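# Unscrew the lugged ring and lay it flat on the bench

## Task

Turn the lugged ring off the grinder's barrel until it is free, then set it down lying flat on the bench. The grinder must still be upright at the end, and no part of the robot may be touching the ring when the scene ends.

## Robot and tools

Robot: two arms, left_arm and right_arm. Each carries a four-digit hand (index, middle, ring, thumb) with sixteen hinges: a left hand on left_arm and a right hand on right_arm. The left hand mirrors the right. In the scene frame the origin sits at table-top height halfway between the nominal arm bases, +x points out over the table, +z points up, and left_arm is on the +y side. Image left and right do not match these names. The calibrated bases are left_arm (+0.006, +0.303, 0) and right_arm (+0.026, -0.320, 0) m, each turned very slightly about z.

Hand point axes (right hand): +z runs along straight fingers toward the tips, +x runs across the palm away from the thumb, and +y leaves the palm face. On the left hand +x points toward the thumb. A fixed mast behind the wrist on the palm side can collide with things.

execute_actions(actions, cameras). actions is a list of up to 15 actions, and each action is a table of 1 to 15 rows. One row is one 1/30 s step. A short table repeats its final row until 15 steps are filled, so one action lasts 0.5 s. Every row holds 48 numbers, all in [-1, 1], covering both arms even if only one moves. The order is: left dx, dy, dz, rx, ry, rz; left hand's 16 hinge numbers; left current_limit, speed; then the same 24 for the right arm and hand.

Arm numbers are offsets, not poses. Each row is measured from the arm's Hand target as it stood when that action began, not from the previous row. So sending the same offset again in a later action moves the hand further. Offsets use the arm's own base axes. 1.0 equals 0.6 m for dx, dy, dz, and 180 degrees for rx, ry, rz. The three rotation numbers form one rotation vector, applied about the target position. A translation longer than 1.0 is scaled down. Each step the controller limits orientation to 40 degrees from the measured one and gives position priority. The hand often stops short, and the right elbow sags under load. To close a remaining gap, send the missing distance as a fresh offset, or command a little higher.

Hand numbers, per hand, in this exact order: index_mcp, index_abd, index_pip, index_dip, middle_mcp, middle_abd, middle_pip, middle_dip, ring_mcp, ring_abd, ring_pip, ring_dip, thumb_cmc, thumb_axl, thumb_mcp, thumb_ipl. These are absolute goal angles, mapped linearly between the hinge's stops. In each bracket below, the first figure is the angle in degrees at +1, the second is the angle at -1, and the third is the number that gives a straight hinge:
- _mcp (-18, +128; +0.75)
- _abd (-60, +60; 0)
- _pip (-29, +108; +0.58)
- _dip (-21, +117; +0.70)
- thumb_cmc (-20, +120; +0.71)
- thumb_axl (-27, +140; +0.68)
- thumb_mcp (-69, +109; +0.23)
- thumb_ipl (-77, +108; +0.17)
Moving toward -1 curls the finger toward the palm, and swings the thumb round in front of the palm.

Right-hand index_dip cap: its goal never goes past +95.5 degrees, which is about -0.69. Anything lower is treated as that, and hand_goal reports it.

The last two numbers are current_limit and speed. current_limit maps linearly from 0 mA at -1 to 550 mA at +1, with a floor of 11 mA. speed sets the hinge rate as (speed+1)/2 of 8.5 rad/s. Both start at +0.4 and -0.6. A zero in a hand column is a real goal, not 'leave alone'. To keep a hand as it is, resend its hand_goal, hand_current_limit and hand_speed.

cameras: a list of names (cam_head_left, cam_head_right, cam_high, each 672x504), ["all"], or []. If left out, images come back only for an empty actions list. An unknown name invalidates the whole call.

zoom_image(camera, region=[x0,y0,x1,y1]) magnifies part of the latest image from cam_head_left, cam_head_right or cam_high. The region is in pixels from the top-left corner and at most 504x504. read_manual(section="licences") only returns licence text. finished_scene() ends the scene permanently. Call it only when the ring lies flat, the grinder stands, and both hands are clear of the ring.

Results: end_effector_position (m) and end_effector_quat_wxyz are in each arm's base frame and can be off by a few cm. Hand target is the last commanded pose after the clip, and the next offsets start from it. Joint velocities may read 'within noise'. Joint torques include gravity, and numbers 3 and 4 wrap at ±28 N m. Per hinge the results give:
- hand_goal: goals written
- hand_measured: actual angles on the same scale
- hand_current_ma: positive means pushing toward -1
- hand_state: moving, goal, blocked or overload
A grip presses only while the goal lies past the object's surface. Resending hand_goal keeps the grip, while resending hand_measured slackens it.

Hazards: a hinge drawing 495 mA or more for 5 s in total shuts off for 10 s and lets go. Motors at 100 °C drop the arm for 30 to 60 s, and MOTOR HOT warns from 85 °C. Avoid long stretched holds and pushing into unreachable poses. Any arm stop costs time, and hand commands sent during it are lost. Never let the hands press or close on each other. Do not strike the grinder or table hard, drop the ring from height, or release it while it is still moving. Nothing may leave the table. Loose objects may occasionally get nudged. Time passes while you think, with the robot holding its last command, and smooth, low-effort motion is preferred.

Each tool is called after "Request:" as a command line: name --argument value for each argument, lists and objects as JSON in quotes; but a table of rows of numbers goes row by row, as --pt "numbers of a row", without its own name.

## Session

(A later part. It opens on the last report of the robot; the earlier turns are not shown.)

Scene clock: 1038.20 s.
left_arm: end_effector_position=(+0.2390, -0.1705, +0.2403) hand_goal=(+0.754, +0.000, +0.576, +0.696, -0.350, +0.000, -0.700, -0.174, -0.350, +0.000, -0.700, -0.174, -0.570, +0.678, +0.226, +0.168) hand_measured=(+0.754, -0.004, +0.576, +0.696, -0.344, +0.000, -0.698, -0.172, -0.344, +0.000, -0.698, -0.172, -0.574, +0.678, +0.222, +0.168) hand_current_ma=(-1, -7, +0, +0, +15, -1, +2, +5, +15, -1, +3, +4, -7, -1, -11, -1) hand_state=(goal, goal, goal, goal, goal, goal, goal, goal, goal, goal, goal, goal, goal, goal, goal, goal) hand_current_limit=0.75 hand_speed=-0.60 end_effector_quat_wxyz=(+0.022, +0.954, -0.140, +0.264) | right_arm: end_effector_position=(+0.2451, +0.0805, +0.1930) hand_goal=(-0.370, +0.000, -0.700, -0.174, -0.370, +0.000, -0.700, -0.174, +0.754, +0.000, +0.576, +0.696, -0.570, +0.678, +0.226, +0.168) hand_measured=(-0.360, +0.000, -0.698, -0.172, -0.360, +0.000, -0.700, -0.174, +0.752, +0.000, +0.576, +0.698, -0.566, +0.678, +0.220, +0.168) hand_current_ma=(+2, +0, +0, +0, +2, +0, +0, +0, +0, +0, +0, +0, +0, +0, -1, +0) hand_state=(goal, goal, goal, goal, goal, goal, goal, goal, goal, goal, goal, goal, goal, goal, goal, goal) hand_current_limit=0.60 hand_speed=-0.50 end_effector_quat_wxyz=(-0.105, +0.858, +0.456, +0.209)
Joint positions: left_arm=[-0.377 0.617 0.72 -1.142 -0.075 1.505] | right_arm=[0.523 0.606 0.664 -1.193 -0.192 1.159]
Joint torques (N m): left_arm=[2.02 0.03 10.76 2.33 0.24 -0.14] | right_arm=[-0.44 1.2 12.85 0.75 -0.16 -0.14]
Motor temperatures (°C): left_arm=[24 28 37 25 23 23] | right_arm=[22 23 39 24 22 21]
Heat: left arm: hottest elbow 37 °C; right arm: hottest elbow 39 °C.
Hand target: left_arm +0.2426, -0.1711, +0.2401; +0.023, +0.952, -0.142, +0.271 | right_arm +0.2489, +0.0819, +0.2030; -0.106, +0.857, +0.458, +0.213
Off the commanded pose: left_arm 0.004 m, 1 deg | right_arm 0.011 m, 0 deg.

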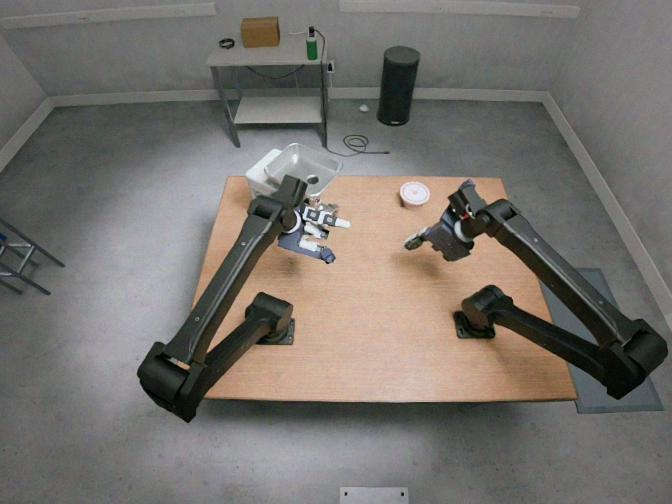

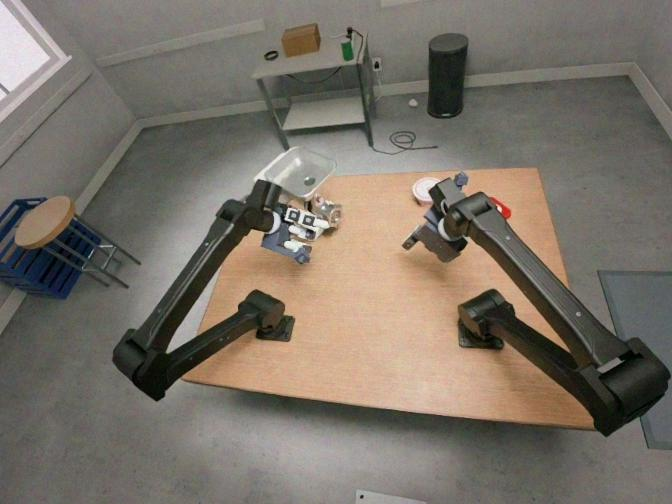

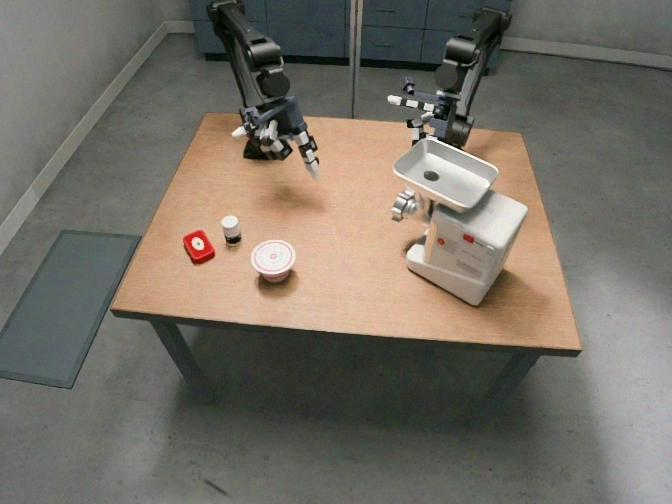

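Request:
execute_actions --actions '[[[0.0083,-0.004,-0.0143,0,0,0,0.754,0,0.576,0.696,-0.35,0,-0.7,-0.174,-0.35,0,-0.7,-0.174,-0.571,0.678,0.226,0.168,0.75,-0.6,0,0,0,0,0,0,-0.37,0,-0.7,-0.174,-0.37,0,-0.7,-0.174,0.754,0,0.576,0.696,-0.571,0.678,0.226,0.168,0.6,-0.5]]]' --cameras '["all"]'

Scene clock: 1057.23 s.
left_arm: end_effector_position=(+0.2444, -0.1726, +0.2368) hand_goal=(+0.754, +0.000, +0.576, +0.696, -0.350, +0.000, -0.700, -0.174, -0.350, +0.000, -0.700, -0.174, -0.570, +0.678, +0.226, +0.168) hand_measured=(+0.754, -0.004, +0.576, +0.696, -0.344, +0.000, -0.698, -0.172, -0.344, +0.000, -0.698, -0.172, -0.574, +0.678, +0.222, +0.168) hand_current_ma=(-1, -7, +0, +0, +15, -1, +2, +5, +15, -1, +3, +4, -7, -1, -11, -1) hand_state=(goal, goal, goal, goal, goal, goal, goal, goal, goal, goal, goal, goal, goal, goal, goal, goal) hand_current_limit=0.75 hand_speed=-0.60 end_effector_quat_wxyz=(+0.024, +0.952, -0.139, +0.270) | right_arm: end_effector_position=(+0.2451, +0.0805, +0.1930) hand_goal=(-0.370, +0.000, -0.700, -0.174, -0.370, +0.000, -0.700, -0.174, +0.754, +0.000, +0.576, +0.696, -0.570, +0.678, +0.226, +0.168) hand_measured=(-0.360, +0.000, -0.698, -0.172, -0.360, +0.000, -0.700, -0.174, +0.752, +0.000, +0.576, +0.698, -0.566, +0.678, +0.220, +0.168) hand_current_ma=(+2, +0, +0, +0, +2, +0, +0, +0, +0, +0, +0, +0, +0, +0, -1, +0) hand_state=(goal, goal, goal, goal, goal, goal, goal, goal, goal, goal, goal, goal, goal, goal, goal, goal) hand_current_limit=0.60 hand_speed=-0.50 end_effector_quat_wxyz=(-0.105, +0.858, +0.456, +0.209)
Joint positions: left_arm=[-0.377 0.626 0.709 -1.109 -0.075 1.506] | right_arm=[0.523 0.606 0.664 -1.193 -0.192 1.159]
Joint torques (N m): left_arm=[1.85 0.44 10.22 2.36 0.2 -0.17] | right_arm=[-0.91 1.14 12.81 0.83 -0.11 -0.12]
Heat: left arm: hottest elbow 37 °C; right arm: hottest elbow 40 °C.
Hand target: left_arm +0.2475, -0.1735, +0.2314; +0.023, +0.952, -0.142, +0.270 | right_arm +0.2489, +0.0819, +0.2030; -0.106, +0.857, +0.458, +0.213
Off the commanded pose: left_arm 0.006 m, 0 deg | right_arm 0.011 m, 0 deg.

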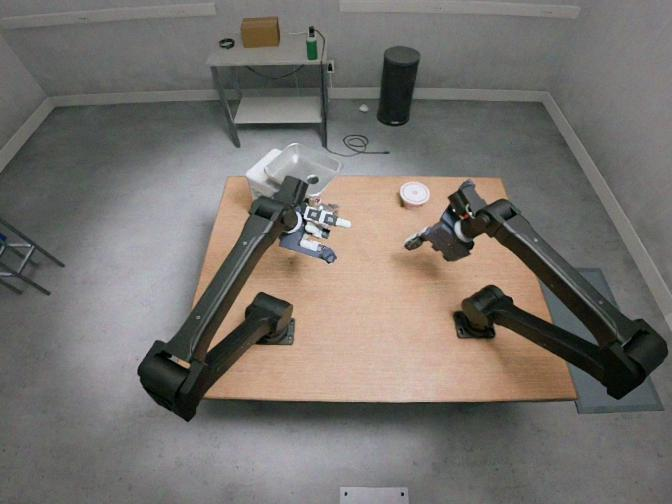

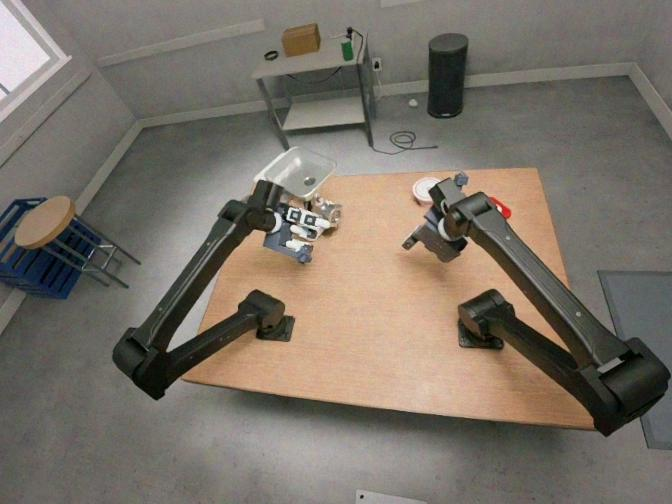

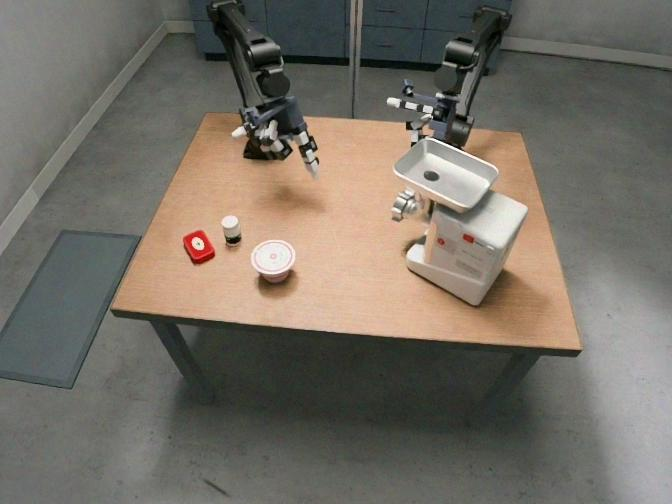

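Request:
zoom_image --camera "cam_head_left" --region '[270, 170, 370, 270]'

Request:
zoom_image --camera "cam_head_right" --region '[250, 170, 350, 270]'

Request:
zoom_image --camera "cam_high" --region '[370, 140, 450, 240]'

Scaled by 5.040 from the camera's 672x504 image, which has a finer 960x720 frame.

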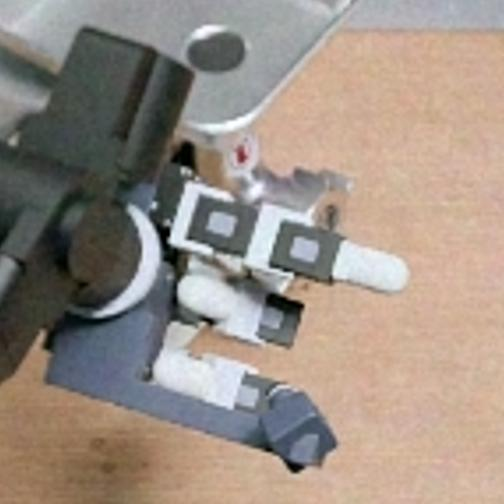

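Scaled by 5.040 from the camera's 672x504 image, which has a finer 960x720 frame.

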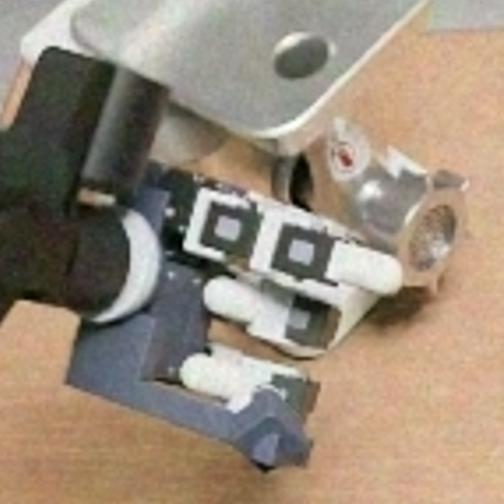

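Scaled by 5.040 from the camera's 672x504 image, which has a finer 960x720 frame.

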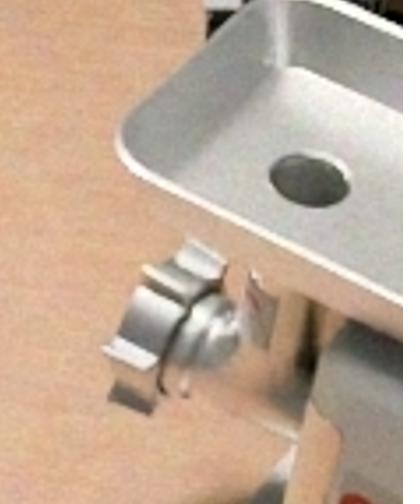

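Request:
execute_actions --actions '[[[0.0167,-0.004,-0.0285,0,0,0,0.754,0,0.576,0.696,-0.35,0,-0.7,-0.174,-0.35,0,-0.7,-0.174,-0.571,0.678,0.226,0.168,0.75,-0.6,0,0,0,0,0,0,-0.37,0,-0.7,-0.174,-0.37,0,-0.7,-0.174,0.754,0,0.576,0.696,-0.571,0.678,0.226,0.168,0.6,-0.5]]]' --cameras '[]'

Scene clock: 1072.67 s.
left_arm: end_effector_position=(+0.2534, -0.1761, +0.2156) hand_goal=(+0.754, +0.000, +0.576, +0.696, -0.350, +0.000, -0.700, -0.174, -0.350, +0.000, -0.700, -0.174, -0.570, +0.678, +0.226, +0.168) hand_measured=(+0.754, -0.004, +0.576, +0.696, -0.344, +0.000, -0.698, -0.172, -0.344, +0.000, -0.698, -0.172, -0.574, +0.678, +0.222, +0.168) hand_current_ma=(-1, -9, +0, +0, +15, -1, +2, +5, +15, -1, +3, +4, -7, -1, -11, -1) hand_state=(goal, goal, goal, goal, goal, goal, goal, goal, goal, goal, goal, goal, goal, goal, goal, goal) hand_current_limit=0.75 hand_speed=-0.60 end_effector_quat_wxyz=(+0.023, +0.954, -0.141, +0.264) | right_arm: end_effector_position=(+0.2451, +0.0805, +0.1930) hand_goal=(-0.370, +0.000, -0.700, -0.174, -0.370, +0.000, -0.700, -0.174, +0.754, +0.000, +0.576, +0.696, -0.570, +0.678, +0.226, +0.168) hand_measured=(-0.360, +0.000, -0.698, -0.172, -0.360, +0.000, -0.700, -0.174, +0.752, +0.000, +0.576, +0.698, -0.566, +0.678, +0.220, +0.168) hand_current_ma=(+2, +0, +0, +0, +2, +0, +0, +0, +0, +0, +0, +0, +0, +0, -1, +0) hand_state=(goal, goal, goal, goal, goal, goal, goal, goal, goal, goal, goal, goal, goal, goal, goal, goal) hand_current_limit=0.60 hand_speed=-0.50 end_effector_quat_wxyz=(-0.105, +0.858, +0.456, +0.209)
Joint positions: left_arm=[-0.374 0.665 0.67 -1.043 -0.072 1.51] | right_arm=[0.523 0.606 0.664 -1.193 -0.192 1.159]
Joint torques (N m): left_arm=[2.26 -0.44 10.62 2.44 0.23 -0.14] | right_arm=[-0.73 1.14 12.75 0.84 -0.13 -0.14]
Heat: left arm: hottest elbow 37 °C; right arm: hottest elbow 40 °C.
Hand target: left_arm +0.2575, -0.1759, +0.2142; +0.023, +0.952, -0.142, +0.270 | right_arm +0.2489, +0.0819, +0.2030; -0.106, +0.857, +0.458, +0.213
Off the commanded pose: left_arm 0.004 m, 1 deg | right_arm 0.011 m, 0 deg.
No camera images: "cameras" was empty.

Request:
execute_actions --actions '[]' --cameras '["all"]'

Request:
zoom_image --camera "cam_head_right" --region '[300, 190, 350, 240]'

Request:
zoom_image --camera "cam_high" --region '[370, 160, 440, 240]'

Scene clock: 1074.53 s.
left_arm: end_effector_position=(+0.2534, -0.1761, +0.2156) hand_goal=(+0.754, +0.000, +0.576, +0.696, -0.350, +0.000, -0.700, -0.174, -0.350, +0.000, -0.700, -0.174, -0.570, +0.678, +0.226, +0.168) hand_measured=(+0.754, -0.004, +0.576, +0.696, -0.344, +0.000, -0.698, -0.172, -0.344, +0.000, -0.698, -0.172, -0.574, +0.678, +0.222, +0.168) hand_current_ma=(-1, -9, +0, +0, +15, -1, +2, +5, +15, -1, +3, +4, -7, -1, -11, -1) hand_state=(goal, goal, goal, goal, goal, goal, goal, goal, goal, goal, goal, goal, goal, goal, goal, goal) hand_current_limit=0.75 hand_speed=-0.60 end_effector_quat_wxyz=(+0.023, +0.954, -0.141, +0.264) | right_arm: end_effector_position=(+0.2451, +0.0805, +0.1930) hand_goal=(-0.370, +0.000, -0.700, -0.174, -0.370, +0.000, -0.700, -0.174, +0.754, +0.000, +0.576, +0.696, -0.570, +0.678, +0.226, +0.168) hand_measured=(-0.360, +0.000, -0.698, -0.172, -0.360, +0.000, -0.700, -0.174, +0.752, +0.000, +0.576, +0.698, -0.566, +0.678, +0.220, +0.168) hand_current_ma=(+2, +0, +0, +0, +2, +0, +0, +0, +0, +0, +0, +0, +0, +0, -1, +0) hand_state=(goal, goal, goal, goal, goal, goal, goal, goal, goal, goal, goal, goal, goal, goal, goal, goal) hand_current_limit=0.60 hand_speed=-0.50 end_effector_quat_wxyz=(-0.105, +0.858, +0.456, +0.209)
Joint positions: left_arm=[-0.374 0.665 0.67 -1.043 -0.072 1.51] | right_arm=[0.523 0.606 0.664 -1.193 -0.192 1.159]
Joint velocities: within noise
Joint torques (N m): left_arm=[2.26 -0.44 10.63 2.44 0.23 -0.14] | right_arm=[-0.97 1.49 12.86 0.77 -0.13 -0.11]
Motor temperatures (°C): left_arm=[24 27 37 25 23 23] | right_arm=[22 23 40 24 22 21]
Heat: left arm: hottest elbow 37 °C; right arm: hottest elbow 40 °C.
Hand target: left_arm +0.2575, -0.1759, +0.2142; +0.023, +0.952, -0.142, +0.270 | right_arm +0.2489, +0.0819, +0.2030; -0.106, +0.857, +0.458, +0.213
Off the commanded pose: left_arm 0.004 m, 1 deg | right_arm 0.011 m, 0 deg.

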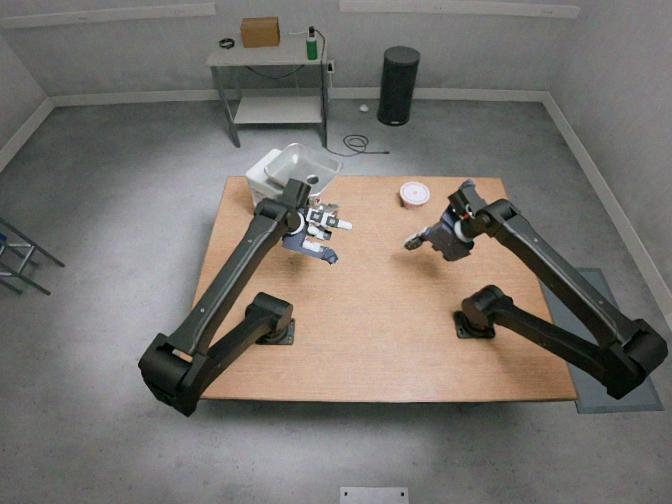

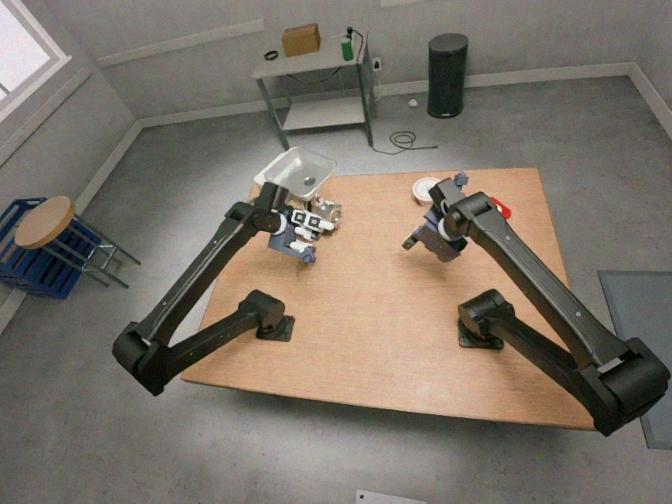

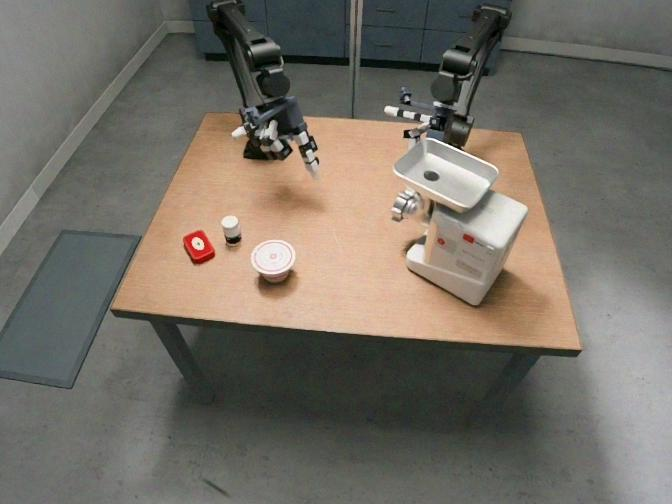

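Scaled by 10.080 from the camera's 672x504 image, which has a finer 960x720 frame.

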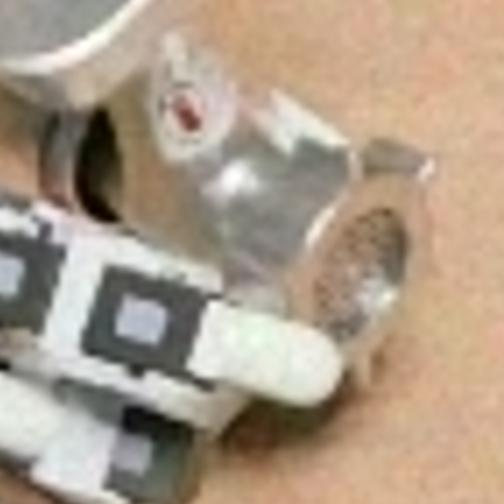

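Scaled by 6.300 from the camera's 672x504 image, which has a finer 960x720 frame.

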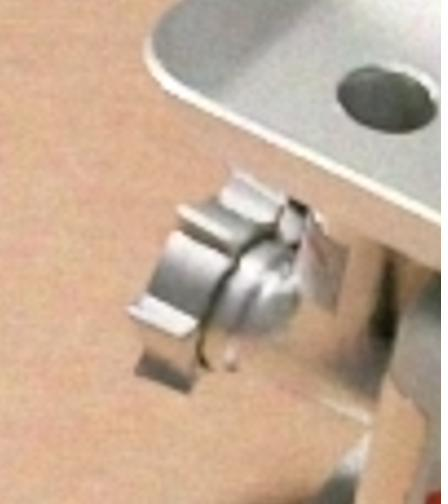

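Request:
zoom_image --camera "cam_high" --region '[390, 175, 430, 215]'

Scaled by 12.600 from the camera's 672x504 image, which has a finer 960x720 frame.

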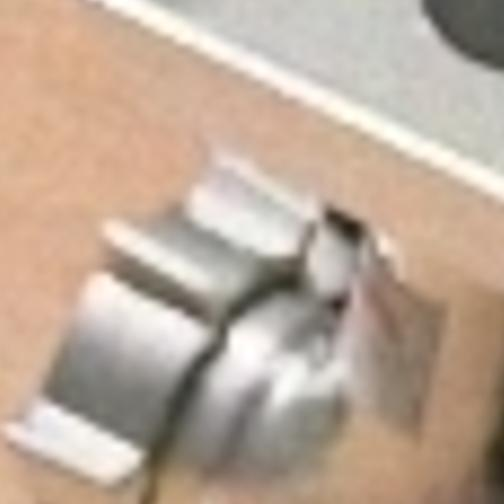

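Request:
execute_actions --actions '[[[-0.0333,0.008,0.057,0,0,0,0.754,0,0.576,0.696,-0.35,0,-0.7,-0.174,-0.35,0,-0.7,-0.174,-0.571,0.678,0.226,0.168,0.75,-0.6,0,0,0,0,0,0,-0.37,0,-0.7,-0.174,-0.37,0,-0.7,-0.174,0.754,0,0.576,0.696,-0.571,0.678,0.226,0.168,0.6,-0.5]],[[-0.0117,-0.0182,0,0,0,0,0.754,0,0.576,0.696,-0.35,0,-0.7,-0.174,-0.35,0,-0.7,-0.174,-0.571,0.678,0.226,0.168,0.75,-0.6,0,0,0,0,0,0,-0.37,0,-0.7,-0.174,-0.37,0,-0.7,-0.174,0.754,0,0.576,0.696,-0.571,0.678,0.226,0.168,0.6,-0.5]]]' --cameras '["all"]'

Request:
zoom_image --camera "cam_high" --region '[390, 165, 430, 215]'

Request:
zoom_image --camera "cam_head_right" --region '[290, 190, 350, 250]'

Scene clock: 1086.20 s.
left_arm: end_effector_position=(+0.2230, -0.1786, +0.2161) hand_goal=(+0.754, +0.000, +0.576, +0.696, -0.350, +0.000, -0.700, -0.174, -0.350, +0.000, -0.700, -0.174, -0.570, +0.678, +0.226, +0.168) hand_measured=(+0.754, -0.004, +0.576, +0.696, -0.344, +0.000, -0.698, -0.172, -0.344, +0.000, -0.698, -0.172, -0.574, +0.678, +0.222, +0.168) hand_current_ma=(-1, -7, +0, +0, +16, -1, +2, +5, +16, -1, +3, +4, -7, -1, -11, -1) hand_state=(goal, goal, goal, goal, goal, goal, goal, goal, goal, goal, goal, goal, goal, goal, goal, goal) hand_current_limit=0.75 hand_speed=-0.60 end_effector_quat_wxyz=(+0.016, +0.958, -0.149, +0.246) | right_arm: end_effector_position=(+0.2451, +0.0805, +0.1930) hand_goal=(-0.370, +0.000, -0.700, -0.174, -0.370, +0.000, -0.700, -0.174, +0.754, +0.000, +0.576, +0.696, -0.570, +0.678, +0.226, +0.168) hand_measured=(-0.360, +0.000, -0.698, -0.172, -0.360, +0.000, -0.700, -0.174, +0.752, +0.000, +0.576, +0.698, -0.566, +0.678, +0.220, +0.168) hand_current_ma=(+2, +0, +0, +0, +2, +0, +0, +0, +0, +0, +0, +0, +0, +0, -1, +0) hand_state=(goal, goal, goal, goal, goal, goal, goal, goal, goal, goal, goal, goal, goal, goal, goal, goal) hand_current_limit=0.60 hand_speed=-0.50 end_effector_quat_wxyz=(-0.105, +0.858, +0.456, +0.209)
Joint positions: left_arm=[-0.457 0.606 0.671 -1.15 -0.113 1.451] | right_arm=[0.523 0.606 0.664 -1.193 -0.192 1.159]
Joint torques (N m): left_arm=[1.38 -0.62 16.64 0.85 0 -0.33] | right_arm=[-0.73 1.38 12.83 0.72 -0.12 -0.13]
Heat: left arm: hottest elbow 37 °C; right arm: hottest elbow 41 °C.
Hand target: left_arm +0.2305, -0.1821, +0.2484; +0.023, +0.952, -0.142, +0.270 | right_arm +0.2489, +0.0819, +0.2030; -0.106, +0.857, +0.458, +0.213
Off the commanded pose: left_arm 0.033 m, 3 deg | right_arm 0.011 m, 0 deg.

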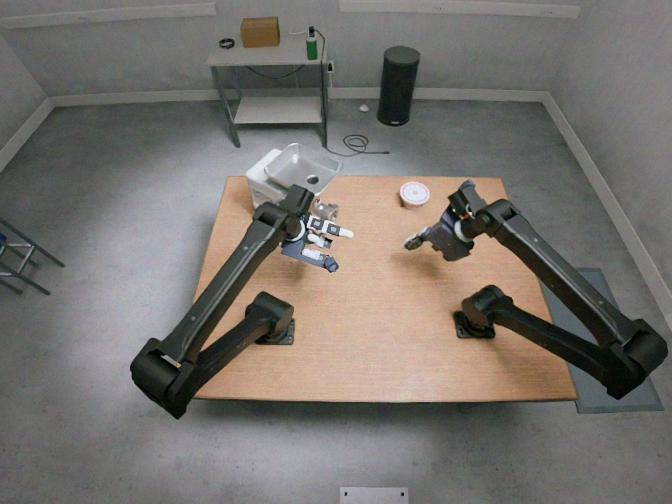

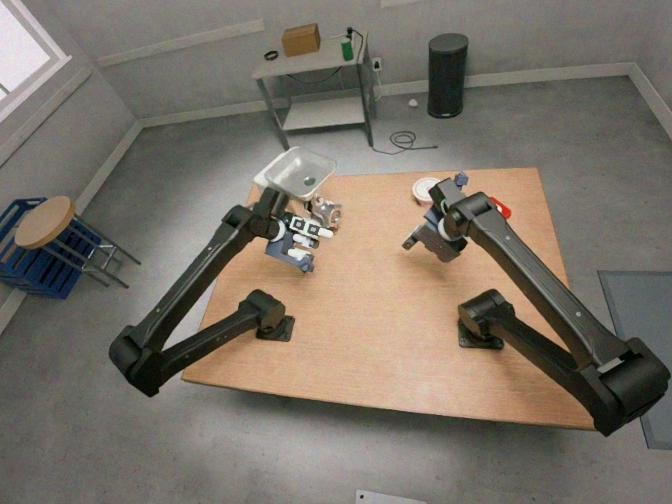

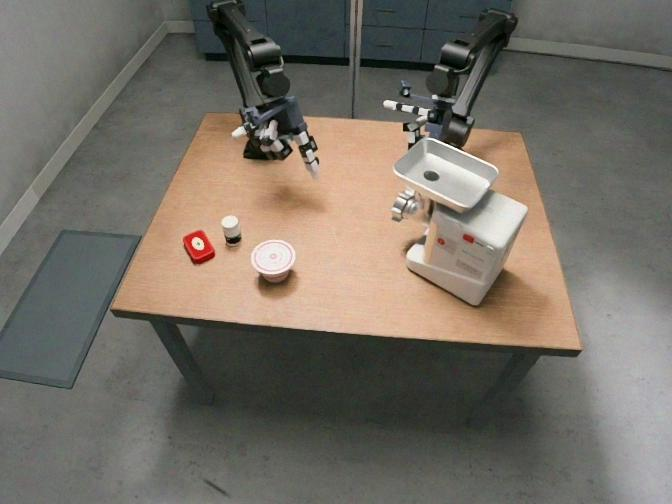

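Scaled by 10.080 from the camera's 672x504 image, which has a finer 960x720 frame.

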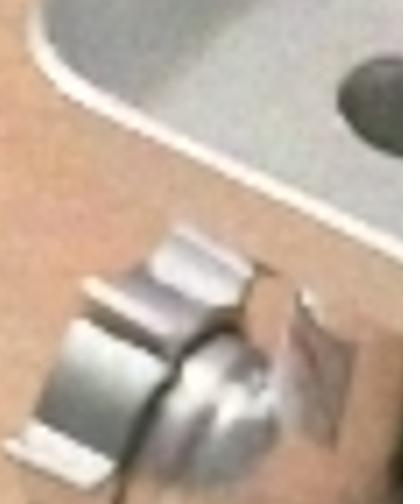

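Scaled by 8.400 from the camera's 672x504 image, which has a finer 960x720 frame.

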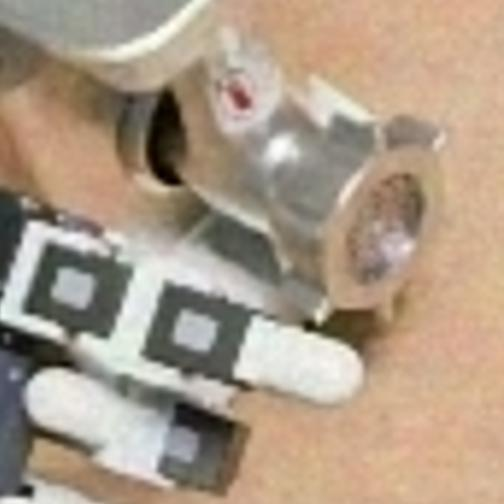

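Request:
execute_actions --actions '[[[0.0,0.0,0.03,0,0,0,0.754,0,0.576,0.696,-0.35,0,-0.7,-0.174,-0.35,0,-0.7,-0.174,-0.571,0.678,0.226,0.168,0.75,-0.6,0,0,0,0,0,0,-0.37,0,-0.7,-0.174,-0.37,0,-0.7,-0.174,0.754,0,0.576,0.696,-0.571,0.678,0.226,0.168,0.6,-0.5]]]' --cameras '[]'

Scene clock: 1091.50 s.
left_arm: end_effector_position=(+0.2216, -0.1779, +0.2312) hand_goal=(+0.754, +0.000, +0.576, +0.696, -0.350, +0.000, -0.700, -0.174, -0.350, +0.000, -0.700, -0.174, -0.570, +0.678, +0.226, +0.168) hand_measured=(+0.754, -0.004, +0.576, +0.696, -0.344, +0.000, -0.698, -0.172, -0.344, +0.000, -0.698, -0.172, -0.574, +0.678, +0.222, +0.168) hand_current_ma=(-1, -7, +0, +0, +16, -1, +2, +5, +17, -1, +3, +4, -7, -1, -11, -1) hand_state=(goal, goal, goal, goal, goal, goal, goal, goal, goal, goal, goal, goal, goal, goal, goal, goal) hand_current_limit=0.75 hand_speed=-0.60 end_effector_quat_wxyz=(+0.016, +0.958, -0.148, +0.245) | right_arm: end_effector_position=(+0.2451, +0.0805, +0.1930) hand_goal=(-0.370, +0.000, -0.700, -0.174, -0.370, +0.000, -0.700, -0.174, +0.754, +0.000, +0.576, +0.696, -0.570, +0.678, +0.226, +0.168) hand_measured=(-0.360, +0.000, -0.698, -0.172, -0.360, +0.000, -0.700, -0.174, +0.752, +0.000, +0.576, +0.698, -0.566, +0.678, +0.220, +0.168) hand_current_ma=(+2, +0, +0, +0, +2, +0, +0, +0, +0, +0, +0, +0, +0, +0, -1, +0) hand_state=(goal, goal, goal, goal, goal, goal, goal, goal, goal, goal, goal, goal, goal, goal, goal, goal) hand_current_limit=0.60 hand_speed=-0.50 end_effector_quat_wxyz=(-0.105, +0.858, +0.456, +0.209)
Joint positions: left_arm=[-0.457 0.606 0.711 -1.191 -0.113 1.45] | right_arm=[0.523 0.606 0.664 -1.193 -0.192 1.159]
Joint torques (N m): left_arm=[1.44 0.15 17.46 0.85 0.01 -0.33] | right_arm=[-0.91 1.73 12.89 0.83 -0.11 -0.14]
Heat: left arm: hottest elbow 37 °C; right arm: hottest elbow 41 °C.
Hand target: left_arm +0.2305, -0.1821, +0.2664; +0.023, +0.952, -0.142, +0.270 | right_arm +0.2489, +0.0819, +0.2030; -0.106, +0.857, +0.458, +0.213
Off the commanded pose: left_arm 0.037 m, 3 deg | right_arm 0.011 m, 0 deg.
No camera images: "cameras" was empty.

Request:
execute_actions --actions '[[[0.0,0.0,0.02,0,0,0,0.754,0,0.576,0.696,-0.35,0,-0.7,-0.174,-0.35,0,-0.7,-0.174,-0.571,0.678,0.226,0.168,0.75,-0.6,0,0,0,0,0,0,-0.37,0,-0.7,-0.174,-0.37,0,-0.7,-0.174,0.754,0,0.576,0.696,-0.571,0.678,0.226,0.168,0.6,-0.5]],[[0.015,-0.015,0,0,0,0,0.754,0,0.576,0.696,-0.35,0,-0.7,-0.174,-0.35,0,-0.7,-0.174,-0.571,0.678,0.226,0.168,0.75,-0.6,0,0,0,0,0,0,-0.37,0,-0.7,-0.174,-0.37,0,-0.7,-0.174,0.754,0,0.576,0.696,-0.571,0.678,0.226,0.168,0.6,-0.5]]]' --cameras '[]'

Scene clock: 1094.57 s.
left_arm: end_effector_position=(+0.2265, -0.1824, +0.2399) hand_goal=(+0.754, +0.000, +0.576, +0.696, -0.350, +0.000, -0.700, -0.174, -0.350, +0.000, -0.700, -0.174, -0.570, +0.678, +0.226, +0.168) hand_measured=(+0.754, -0.004, +0.576, +0.696, -0.344, +0.000, -0.698, -0.172, -0.344, +0.000, -0.698, -0.172, -0.574, +0.678, +0.222, +0.168) hand_current_ma=(-1, -7, +0, +0, +16, -1, +2, +5, +17, -1, +3, +4, -7, -1, -11, -1) hand_state=(goal, goal, goal, goal, goal, goal, goal, goal, goal, goal, goal, goal, goal, goal, goal, goal) hand_current_limit=0.75 hand_speed=-0.60 end_effector_quat_wxyz=(+0.012, +0.960, -0.147, +0.237) | right_arm: end_effector_position=(+0.2451, +0.0805, +0.1930) hand_goal=(-0.370, +0.000, -0.700, -0.174, -0.370, +0.000, -0.700, -0.174, +0.754, +0.000, +0.576, +0.696, -0.570, +0.678, +0.226, +0.168) hand_measured=(-0.360, +0.000, -0.698, -0.172, -0.360, +0.000, -0.700, -0.174, +0.752, +0.000, +0.576, +0.698, -0.566, +0.678, +0.220, +0.168) hand_current_ma=(+2, +0, +0, +0, +2, +0, +0, +0, +0, +0, +0, +0, +0, +0, -1, +0) hand_state=(goal, goal, goal, goal, goal, goal, goal, goal, goal, goal, goal, goal, goal, goal, goal, goal) hand_current_limit=0.60 hand_speed=-0.50 end_effector_quat_wxyz=(-0.105, +0.858, +0.456, +0.209)
Joint positions: left_arm=[-0.472 0.644 0.753 -1.217 -0.124 1.432] | right_arm=[0.523 0.606 0.664 -1.193 -0.192 1.159]
Joint torques (N m): left_arm=[0.91 0.03 17.72 1.62 -0.01 -0.33] | right_arm=[-0.73 0.73 12.83 0.73 -0.16 -0.11]
Heat: left arm: hottest elbow 38 °C; right arm: hottest elbow 41 °C.
Hand target: left_arm +0.2396, -0.1911, +0.2785; +0.023, +0.952, -0.142, +0.270 | right_arm +0.2489, +0.0819, +0.2030; -0.106, +0.857, +0.458, +0.213
Off the commanded pose: left_arm 0.042 m, 4 deg | right_arm 0.011 m, 0 deg.
No camera images: "cameras" was empty.

Request:
execute_actions --actions '[[[-0.005,0.01,-0.058,0,0,0,0.754,0,0.576,0.696,-0.35,0,-0.7,-0.174,-0.35,0,-0.7,-0.174,-0.571,0.678,0.226,0.168,0.75,-0.6,0,0,0,0,0,0,-0.37,0,-0.7,-0.174,-0.37,0,-0.7,-0.174,0.754,0,0.576,0.696,-0.571,0.678,0.226,0.168,0.6,-0.5]]]' --cameras '[]'

Scene clock: 1099.50 s.
left_arm: end_effector_position=(+0.2347, -0.1862, +0.2445) hand_goal=(+0.754, +0.000, +0.576, +0.696, -0.350, +0.000, -0.700, -0.174, -0.350, +0.000, -0.700, -0.174, -0.570, +0.678, +0.226, +0.168) hand_measured=(+0.754, -0.004, +0.576, +0.696, -0.344, +0.000, -0.698, -0.172, -0.344, +0.000, -0.698, -0.172, -0.574, +0.678, +0.222, +0.168) hand_current_ma=(-1, -7, +0, +0, +16, -1, +2, +5, +17, -1, +3, +4, -7, -1, -11, -1) hand_state=(goal, goal, goal, goal, goal, goal, goal, goal, goal, goal, goal, goal, goal, goal, goal, goal) hand_current_limit=0.75 hand_speed=-0.60 end_effector_quat_wxyz=(+0.021, +0.954, -0.143, +0.262) | right_arm: end_effector_position=(+0.2451, +0.0805, +0.1930) hand_goal=(-0.370, +0.000, -0.700, -0.174, -0.370, +0.000, -0.700, -0.174, +0.754, +0.000, +0.576, +0.696, -0.570, +0.678, +0.226, +0.168) hand_measured=(-0.360, +0.000, -0.698, -0.172, -0.360, +0.000, -0.700, -0.174, +0.752, +0.000, +0.576, +0.698, -0.566, +0.678, +0.220, +0.168) hand_current_ma=(+2, +0, +0, +0, +2, +0, +0, +0, +0, +0, +0, +0, +0, +0, -1, +0) hand_state=(goal, goal, goal, goal, goal, goal, goal, goal, goal, goal, goal, goal, goal, goal, goal, goal) hand_current_limit=0.60 hand_speed=-0.50 end_effector_quat_wxyz=(-0.105, +0.858, +0.456, +0.209)
Joint positions: left_arm=[-0.469 0.634 0.74 -1.158 -0.12 1.432] | right_arm=[0.523 0.606 0.664 -1.193 -0.192 1.159]
Joint torques (N m): left_arm=[2.37 -1.26 10.03 2.33 0.2 -0.17] | right_arm=[-0.62 1.08 12.81 0.9 -0.14 -0.11]
Heat: left arm: hottest elbow 39 °C; right arm: hottest elbow 41 °C.
Hand target: left_arm +0.2366, -0.1850, +0.2438; +0.023, +0.952, -0.142, +0.271 | right_arm +0.2489, +0.0819, +0.2030; -0.106, +0.857, +0.458, +0.213
Off the commanded pose: left_arm 0.002 m, 1 deg | right_arm 0.011 m, 0 deg.
No camera images: "cameras" was empty.

Request:
execute_actions --actions '[[[0.0083,-0.002,-0.0215,0,0,0,0.754,0,0.576,0.696,-0.35,0,-0.7,-0.174,-0.35,0,-0.7,-0.174,-0.571,0.678,0.226,0.168,0.75,-0.6,0,0,0,0,0,0,-0.37,0,-0.7,-0.174,-0.37,0,-0.7,-0.174,0.754,0,0.576,0.696,-0.571,0.678,0.226,0.168,0.6,-0.5]]]' --cameras '[]'

Request:
execute_actions --actions '[[[0.0083,-0.002,-0.0143,0,0,0,0.754,0,0.576,0.696,-0.35,0,-0.7,-0.174,-0.35,0,-0.7,-0.174,-0.571,0.678,0.226,0.168,0.75,-0.6,0,0,0,0,0,0,-0.37,0,-0.7,-0.174,-0.37,0,-0.7,-0.174,0.754,0,0.576,0.696,-0.571,0.678,0.226,0.168,0.6,-0.5]]]' --cameras '["all"]'

Request:
zoom_image --camera "cam_high" --region '[380, 165, 430, 225]'

Scene clock: 1105.30 s.
left_arm: end_effector_position=(+0.2381, -0.1864, +0.2322) hand_goal=(+0.754, +0.000, +0.576, +0.696, -0.350, +0.000, -0.700, -0.174, -0.350, +0.000, -0.700, -0.174, -0.570, +0.678, +0.226, +0.168) hand_measured=(+0.754, -0.004, +0.576, +0.696, -0.344, +0.000, -0.698, -0.172, -0.344, +0.000, -0.698, -0.172, -0.574, +0.678, +0.222, +0.168) hand_current_ma=(-1, -7, +0, +0, +16, -1, +2, +5, +17, -1, +3, +4, -7, -1, -11, -1) hand_state=(goal, goal, goal, goal, goal, goal, goal, goal, goal, goal, goal, goal, goal, goal, goal, goal) hand_current_limit=0.75 hand_speed=-0.60 end_effector_quat_wxyz=(+0.023, +0.954, -0.141, +0.265) | right_arm: end_effector_position=(+0.2451, +0.0805, +0.1930) hand_goal=(-0.370, +0.000, -0.700, -0.174, -0.370, +0.000, -0.700, -0.174, +0.754, +0.000, +0.576, +0.696, -0.570, +0.678, +0.226, +0.168) hand_measured=(-0.360, +0.000, -0.698, -0.172, -0.360, +0.000, -0.700, -0.174, +0.752, +0.000, +0.576, +0.698, -0.566, +0.678, +0.220, +0.168) hand_current_ma=(+2, +0, +0, +0, +2, +0, +0, +0, +0, +0, +0, +0, +0, +0, -1, +0) hand_state=(goal, goal, goal, goal, goal, goal, goal, goal, goal, goal, goal, goal, goal, goal, goal, goal) hand_current_limit=0.60 hand_speed=-0.50 end_effector_quat_wxyz=(-0.105, +0.858, +0.456, +0.209)
Joint positions: left_arm=[-0.462 0.635 0.705 -1.114 -0.117 1.435] | right_arm=[0.523 0.606 0.664 -1.193 -0.192 1.159]
Joint torques (N m): left_arm=[2.32 -0.32 10.54 2.35 0.21 -0.14] | right_arm=[-0.73 1.14 12.74 0.87 -0.12 -0.12]
Heat: left arm: hottest elbow 38 °C; right arm: hottest elbow 41 °C.
Hand target: left_arm +0.2415, -0.1862, +0.2309; +0.023, +0.952, -0.142, +0.270 | right_arm +0.2489, +0.0819, +0.2030; -0.106, +0.857, +0.458, +0.213
Off the commanded pose: left_arm 0.004 m, 1 deg | right_arm 0.011 m, 0 deg.
No camera images: "cameras" was empty.

Scene clock: 1106.00 s.
left_arm: end_effector_position=(+0.2428, -0.1875, +0.2276) hand_goal=(+0.754, +0.000, +0.576, +0.696, -0.350, +0.000, -0.700, -0.174, -0.350, +0.000, -0.700, -0.174, -0.570, +0.678, +0.226, +0.168) hand_measured=(+0.754, -0.004, +0.576, +0.696, -0.344, +0.000, -0.698, -0.172, -0.344, +0.000, -0.698, -0.172, -0.574, +0.678, +0.222, +0.168) hand_current_ma=(-1, -7, +0, +0, +16, -1, +2, +5, +17, -1, +3, +4, -7, -1, -11, -1) hand_state=(goal, goal, goal, goal, goal, goal, goal, goal, goal, goal, goal, goal, goal, goal, goal, goal) hand_current_limit=0.75 hand_speed=-0.60 end_effector_quat_wxyz=(+0.024, +0.952, -0.141, +0.270) | right_arm: end_effector_position=(+0.2451, +0.0805, +0.1930) hand_goal=(-0.370, +0.000, -0.700, -0.174, -0.370, +0.000, -0.700, -0.174, +0.754, +0.000, +0.576, +0.696, -0.570, +0.678, +0.226, +0.168) hand_measured=(-0.360, +0.000, -0.698, -0.172, -0.360, +0.000, -0.700, -0.174, +0.752, +0.000, +0.576, +0.698, -0.566, +0.678, +0.220, +0.168) hand_current_ma=(+2, +0, +0, +0, +2, +0, +0, +0, +0, +0, +0, +0, +0, +0, -1, +0) hand_state=(goal, goal, goal, goal, goal, goal, goal, goal, goal, goal, goal, goal, goal, goal, goal, goal) hand_current_limit=0.60 hand_speed=-0.50 end_effector_quat_wxyz=(-0.105, +0.858, +0.456, +0.209)
Joint positions: left_arm=[-0.456 0.642 0.69 -1.08 -0.114 1.44] | right_arm=[0.523 0.606 0.664 -1.193 -0.192 1.159]
Joint torques (N m): left_arm=[2.32 0.26 10.29 2.37 0.21 -0.14] | right_arm=[-0.62 0.97 12.74 0.81 -0.15 -0.16]
Heat: left arm: hottest elbow 38 °C; right arm: hottest elbow 41 °C.
Hand target: left_arm +0.2465, -0.1874, +0.2222; +0.023, +0.952, -0.142, +0.270 | right_arm +0.2489, +0.0819, +0.2030; -0.106, +0.857, +0.458, +0.213
Off the commanded pose: left_arm 0.006 m, 0 deg | right_arm 0.011 m, 0 deg.

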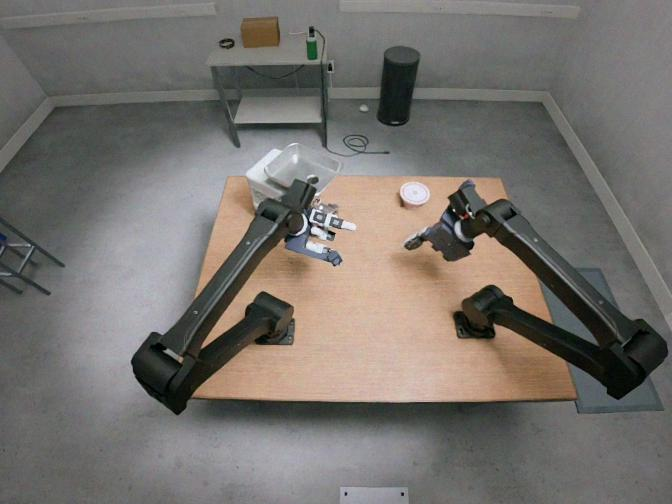

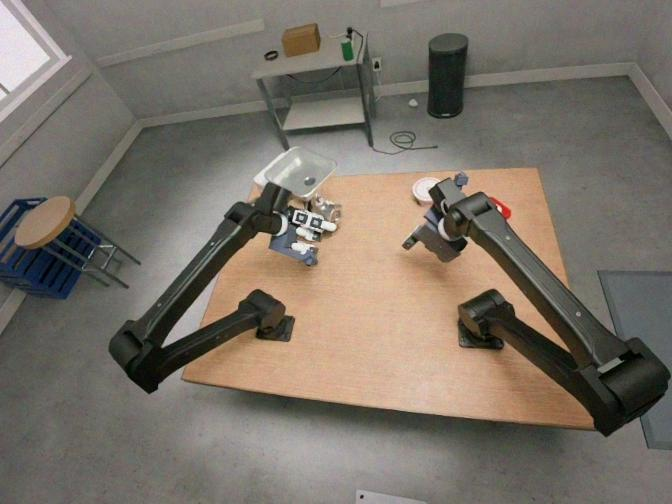

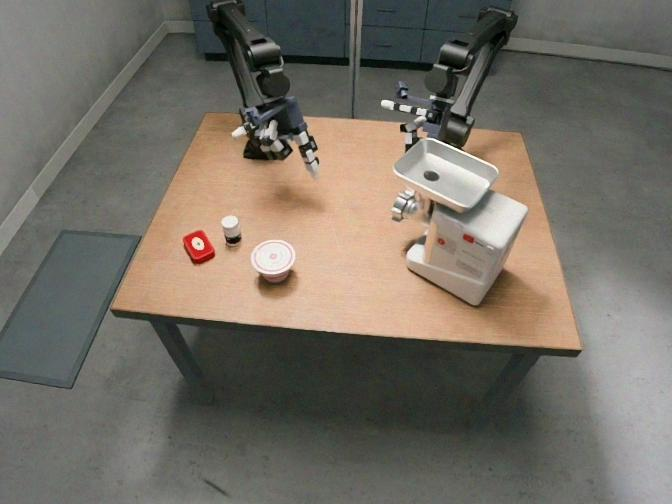

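Scaled by 8.400 from the camera's 672x504 image, which has a finer 960x720 frame.

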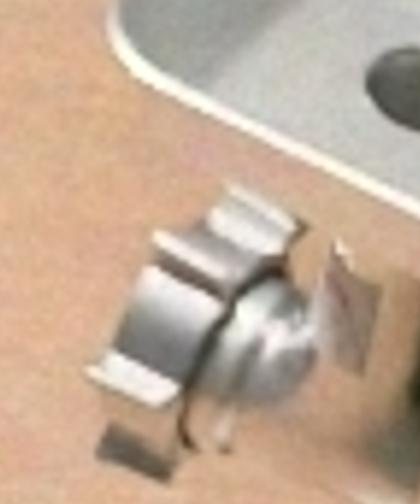

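Request:
execute_actions --actions '[[[0.0083,-0.002,-0.0143,0,0,0,0.754,0,0.576,0.696,-0.35,0,-0.7,-0.174,-0.35,0,-0.7,-0.174,-0.571,0.678,0.226,0.168,0.75,-0.6,0,0,0,0,0,0,-0.37,0,-0.7,-0.174,-0.37,0,-0.7,-0.174,0.754,0,0.576,0.696,-0.571,0.678,0.226,0.168,0.6,-0.5]]]' --cameras '[]'

Request:
execute_actions --actions '[[[0.0083,-0.002,-0.0143,0,0,0,0.754,0,0.576,0.696,-0.35,0,-0.7,-0.174,-0.35,0,-0.7,-0.174,-0.571,0.678,0.226,0.168,0.75,-0.6,0,0,0,0,0,0,-0.37,0,-0.7,-0.174,-0.37,0,-0.7,-0.174,0.754,0,0.576,0.696,-0.571,0.678,0.226,0.168,0.6,-0.5]]]' --cameras '[]'

Scene clock: 1110.40 s.
left_arm: end_effector_position=(+0.2470, -0.1885, +0.2218) hand_goal=(+0.754, +0.000, +0.576, +0.696, -0.350, +0.000, -0.700, -0.174, -0.350, +0.000, -0.700, -0.174, -0.570, +0.678, +0.226, +0.168) hand_measured=(+0.754, -0.012, +0.576, +0.696, -0.344, +0.000, -0.698, -0.172, -0.344, +0.000, -0.698, -0.172, -0.574, +0.678, +0.222, +0.168) hand_current_ma=(+0, -29, +0, +0, +16, -1, +2, +5, +17, -1, +3, +4, -8, -1, -11, -1) hand_state=(goal, goal, goal, goal, goal, goal, goal, goal, goal, goal, goal, goal, goal, goal, goal, goal) hand_current_limit=0.75 hand_speed=-0.60 end_effector_quat_wxyz=(+0.025, +0.952, -0.141, +0.271) | right_arm: end_effector_position=(+0.2451, +0.0805, +0.1930) hand_goal=(-0.370, +0.000, -0.700, -0.174, -0.370, +0.000, -0.700, -0.174, +0.754, +0.000, +0.576, +0.696, -0.570, +0.678, +0.226, +0.168) hand_measured=(-0.360, +0.000, -0.698, -0.172, -0.360, +0.000, -0.700, -0.174, +0.752, +0.000, +0.576, +0.698, -0.566, +0.678, +0.220, +0.168) hand_current_ma=(+2, +0, +0, +0, +2, +0, +0, +0, +0, +0, +0, +0, +0, +0, -1, +0) hand_state=(goal, goal, goal, goal, goal, goal, goal, goal, goal, goal, goal, goal, goal, goal, goal, goal) hand_current_limit=0.60 hand_speed=-0.50 end_effector_quat_wxyz=(-0.105, +0.858, +0.456, +0.209)
Joint positions: left_arm=[-0.45 0.653 0.677 -1.053 -0.111 1.445] | right_arm=[0.523 0.606 0.664 -1.193 -0.192 1.159]
Joint torques (N m): left_arm=[2.32 0.5 9.95 2.62 0.21 -0.14] | right_arm=[-0.79 1.49 12.78 0.77 -0.1 -0.13]
Heat: left arm: hottest elbow 37 °C; right arm: hottest elbow 41 °C.
Hand target: left_arm +0.2514, -0.1887, +0.2137; +0.024, +0.952, -0.142, +0.270 | right_arm +0.2489, +0.0819, +0.2030; -0.106, +0.857, +0.458, +0.213
Off the commanded pose: left_arm 0.009 m, 0 deg | right_arm 0.011 m, 0 deg.
No camera images: "cameras" was empty.

Scene clock: 1111.10 s.
left_arm: end_effector_position=(+0.2501, -0.1884, +0.2133) hand_goal=(+0.754, +0.000, +0.576, +0.696, -0.350, +0.000, -0.700, -0.174, -0.350, +0.000, -0.700, -0.174, -0.570, +0.678, +0.226, +0.168) hand_measured=(+0.760, -0.048, +0.580, +0.696, -0.344, +0.000, -0.698, -0.172, -0.344, +0.000, -0.698, -0.172, -0.574, +0.678, +0.222, +0.168) hand_current_ma=(+14, -140, +7, +0, +16, -1, +2, +5, +17, -1, +3, +4, -8, -1, -11, -1) hand_state=(goal, blocked, goal, goal, goal, goal, goal, goal, goal, goal, goal, goal, goal, goal, goal, goal) hand_current_limit=0.75 hand_speed=-0.60 end_effector_quat_wxyz=(+0.024, +0.952, -0.140, +0.269) | right_arm: end_effector_position=(+0.2451, +0.0805, +0.1930) hand_goal=(-0.370, +0.000, -0.700, -0.174, -0.370, +0.000, -0.700, -0.174, +0.754, +0.000, +0.576, +0.696, -0.570, +0.678, +0.226, +0.168) hand_measured=(-0.360, +0.000, -0.698, -0.172, -0.360, +0.000, -0.700, -0.174, +0.752, +0.000, +0.576, +0.698, -0.566, +0.678, +0.220, +0.168) hand_current_ma=(+2, +0, +0, +0, +2, +0, +0, +0, +0, +0, +0, +0, +0, +0, -1, +0) hand_state=(goal, goal, goal, goal, goal, goal, goal, goal, goal, goal, goal, goal, goal, goal, goal, goal) hand_current_limit=0.60 hand_speed=-0.50 end_effector_quat_wxyz=(-0.105, +0.858, +0.456, +0.209)
Joint positions: left_arm=[-0.444 0.665 0.66 -1.028 -0.109 1.45] | right_arm=[0.523 0.606 0.664 -1.193 -0.192 1.159]
Joint torques (N m): left_arm=[2.26 0.91 9.95 2.99 0.23 -0.14] | right_arm=[-0.62 1.32 12.89 0.66 -0.14 -0.14]
Heat: left arm: hottest elbow 37 °C; right arm: hottest elbow 41 °C.
Hand target: left_arm +0.2564, -0.1898, +0.2051; +0.023, +0.952, -0.142, +0.270 | right_arm +0.2489, +0.0819, +0.2030; -0.106, +0.857, +0.458, +0.213
Off the commanded pose: left_arm 0.010 m, 0 deg | right_arm 0.011 m, 0 deg.
No camera images: "cameras" was empty.

Request:
execute_actions --actions '[[[-0.045,0.01,0.05,0,0,0,0.754,0,0.576,0.696,-0.35,0,-0.7,-0.174,-0.35,0,-0.7,-0.174,-0.571,0.678,0.226,0.168,0.75,-0.6,0,0,0,0,0,0,-0.37,0,-0.7,-0.174,-0.37,0,-0.7,-0.174,0.754,0,0.576,0.696,-0.571,0.678,0.226,0.168,0.6,-0.5]],[[0,0,0.09,0,0,0,0.754,0,0.576,0.696,-0.35,0,-0.7,-0.174,-0.35,0,-0.7,-0.174,-0.571,0.678,0.226,0.168,0.75,-0.6,0,0,0,0,0,0,-0.37,0,-0.7,-0.174,-0.37,0,-0.7,-0.174,0.754,0,0.576,0.696,-0.571,0.678,0.226,0.168,0.6,-0.5]]]' --cameras '[]'

Scene clock: 1120.93 s.
left_arm: end_effector_position=(+0.2238, -0.1797, +0.2634) hand_goal=(+0.754, +0.000, +0.576, +0.696, -0.350, +0.000, -0.700, -0.174, -0.350, +0.000, -0.700, -0.174, -0.570, +0.678, +0.226, +0.168) hand_measured=(+0.754, -0.006, +0.578, +0.696, -0.342, +0.000, -0.698, -0.172, -0.342, +0.000, -0.698, -0.172, -0.574, +0.678, +0.222, +0.168) hand_current_ma=(+0, -12, +4, +0, +18, -1, +2, +5, +21, -1, +3, +4, -8, -1, -11, -1) hand_state=(goal, goal, goal, goal, goal, goal, goal, goal, goal, goal, goal, goal, goal, goal, goal, goal) hand_current_limit=0.75 hand_speed=-0.60 end_effector_quat_wxyz=(+0.018, +0.956, -0.145, +0.255) | right_arm: end_effector_position=(+0.2451, +0.0805, +0.1930) hand_goal=(-0.370, +0.000, -0.700, -0.174, -0.370, +0.000, -0.700, -0.174, +0.754, +0.000, +0.576, +0.696, -0.570, +0.678, +0.226, +0.168) hand_measured=(-0.360, +0.000, -0.698, -0.172, -0.360, +0.000, -0.700, -0.174, +0.752, +0.000, +0.576, +0.698, -0.566, +0.678, +0.220, +0.168) hand_current_ma=(+2, +0, +0, +0, +2, +0, +0, +0, +0, +0, +0, +0, +0, +0, -1, +0) hand_state=(goal, goal, goal, goal, goal, goal, goal, goal, goal, goal, goal, goal, goal, goal, goal, goal) hand_current_limit=0.60 hand_speed=-0.50 end_effector_quat_wxyz=(-0.105, +0.858, +0.456, +0.209)
Joint positions: left_arm=[-0.465 0.613 0.79 -1.243 -0.12 1.438] | right_arm=[0.523 0.606 0.664 -1.193 -0.192 1.159]
Joint torques (N m): left_arm=[1.08 0.79 16.18 0.9 0.01 -0.32] | right_arm=[-0.91 1.03 12.89 0.73 -0.11 -0.12]
Heat: left arm: hottest elbow 37 °C; right arm: hottest elbow 42 °C.
Hand target: left_arm +0.2294, -0.1838, +0.2889; +0.023, +0.952, -0.142, +0.270 | right_arm +0.2489, +0.0819, +0.2030; -0.106, +0.857, +0.458, +0.213
Off the commanded pose: left_arm 0.027 m, 2 deg | right_arm 0.011 m, 0 deg.
No camera images: "cameras" was empty.

Request:
execute_actions --actions '[[[0.01,-0.0128,-0.0515,0,0,0,0.754,0,0.576,0.696,-0.35,0,-0.7,-0.174,-0.35,0,-0.7,-0.174,-0.571,0.678,0.226,0.168,0.75,-0.6,0,0,0,0,0,0,-0.37,0,-0.7,-0.174,-0.37,0,-0.7,-0.174,0.754,0,0.576,0.696,-0.571,0.678,0.226,0.168,0.6,-0.5]],[[0.0167,-0.006,-0.0285,0,0,0,0.754,0,0.576,0.696,-0.35,0,-0.7,-0.174,-0.35,0,-0.7,-0.174,-0.571,0.678,0.226,0.168,0.75,-0.6,0,0,0,0,0,0,-0.37,0,-0.7,-0.174,-0.37,0,-0.7,-0.174,0.754,0,0.576,0.696,-0.571,0.678,0.226,0.168,0.6,-0.5]]]' --cameras '[]'

Scene clock: 1124.40 s.
left_arm: end_effector_position=(+0.2416, -0.1935, +0.2423) hand_goal=(+0.754, +0.000, +0.576, +0.696, -0.350, +0.000, -0.700, -0.174, -0.350, +0.000, -0.700, -0.174, -0.570, +0.678, +0.226, +0.168) hand_measured=(+0.754, -0.006, +0.578, +0.696, -0.342, +0.000, -0.698, -0.172, -0.342, +0.000, -0.698, -0.172, -0.574, +0.678, +0.222, +0.168) hand_current_ma=(+0, -12, +4, +0, +18, -1, +2, +5, +21, -1, +3, +4, -9, -1, -11, -1) hand_state=(goal, goal, goal, goal, goal, goal, goal, goal, goal, goal, goal, goal, goal, goal, goal, goal) hand_current_limit=0.75 hand_speed=-0.60 end_effector_quat_wxyz=(+0.021, +0.953, -0.145, +0.266) | right_arm: end_effector_position=(+0.2451, +0.0805, +0.1930) hand_goal=(-0.370, +0.000, -0.700, -0.174, -0.370, +0.000, -0.700, -0.174, +0.754, +0.000, +0.576, +0.696, -0.570, +0.678, +0.226, +0.168) hand_measured=(-0.360, +0.000, -0.698, -0.172, -0.360, +0.000, -0.700, -0.174, +0.752, +0.000, +0.576, +0.698, -0.566, +0.678, +0.220, +0.168) hand_current_ma=(+2, +0, +0, +0, +2, +0, +0, +0, +0, +0, +0, +0, +0, +0, -1, +0) hand_state=(goal, goal, goal, goal, goal, goal, goal, goal, goal, goal, goal, goal, goal, goal, goal, goal) hand_current_limit=0.60 hand_speed=-0.50 end_effector_quat_wxyz=(-0.105, +0.858, +0.456, +0.209)
Joint positions: left_arm=[-0.489 0.66 0.74 -1.125 -0.132 1.42] | right_arm=[0.523 0.606 0.664 -1.193 -0.192 1.159]
Joint torques (N m): left_arm=[1.73 -0.32 10.62 2.35 0.13 -0.29] | right_arm=[-1.2 1.14 12.85 0.84 -0.13 -0.14]
Heat: left arm: hottest elbow 37 °C; right arm: hottest elbow 42 °C.
Hand target: left_arm +0.2455, -0.1951, +0.2412; +0.023, +0.952, -0.142, +0.271 | right_arm +0.2489, +0.0819, +0.2030; -0.106, +0.857, +0.458, +0.213
Off the commanded pose: left_arm 0.004 m, 1 deg | right_arm 0.011 m, 0 deg.
No camera images: "cameras" was empty.


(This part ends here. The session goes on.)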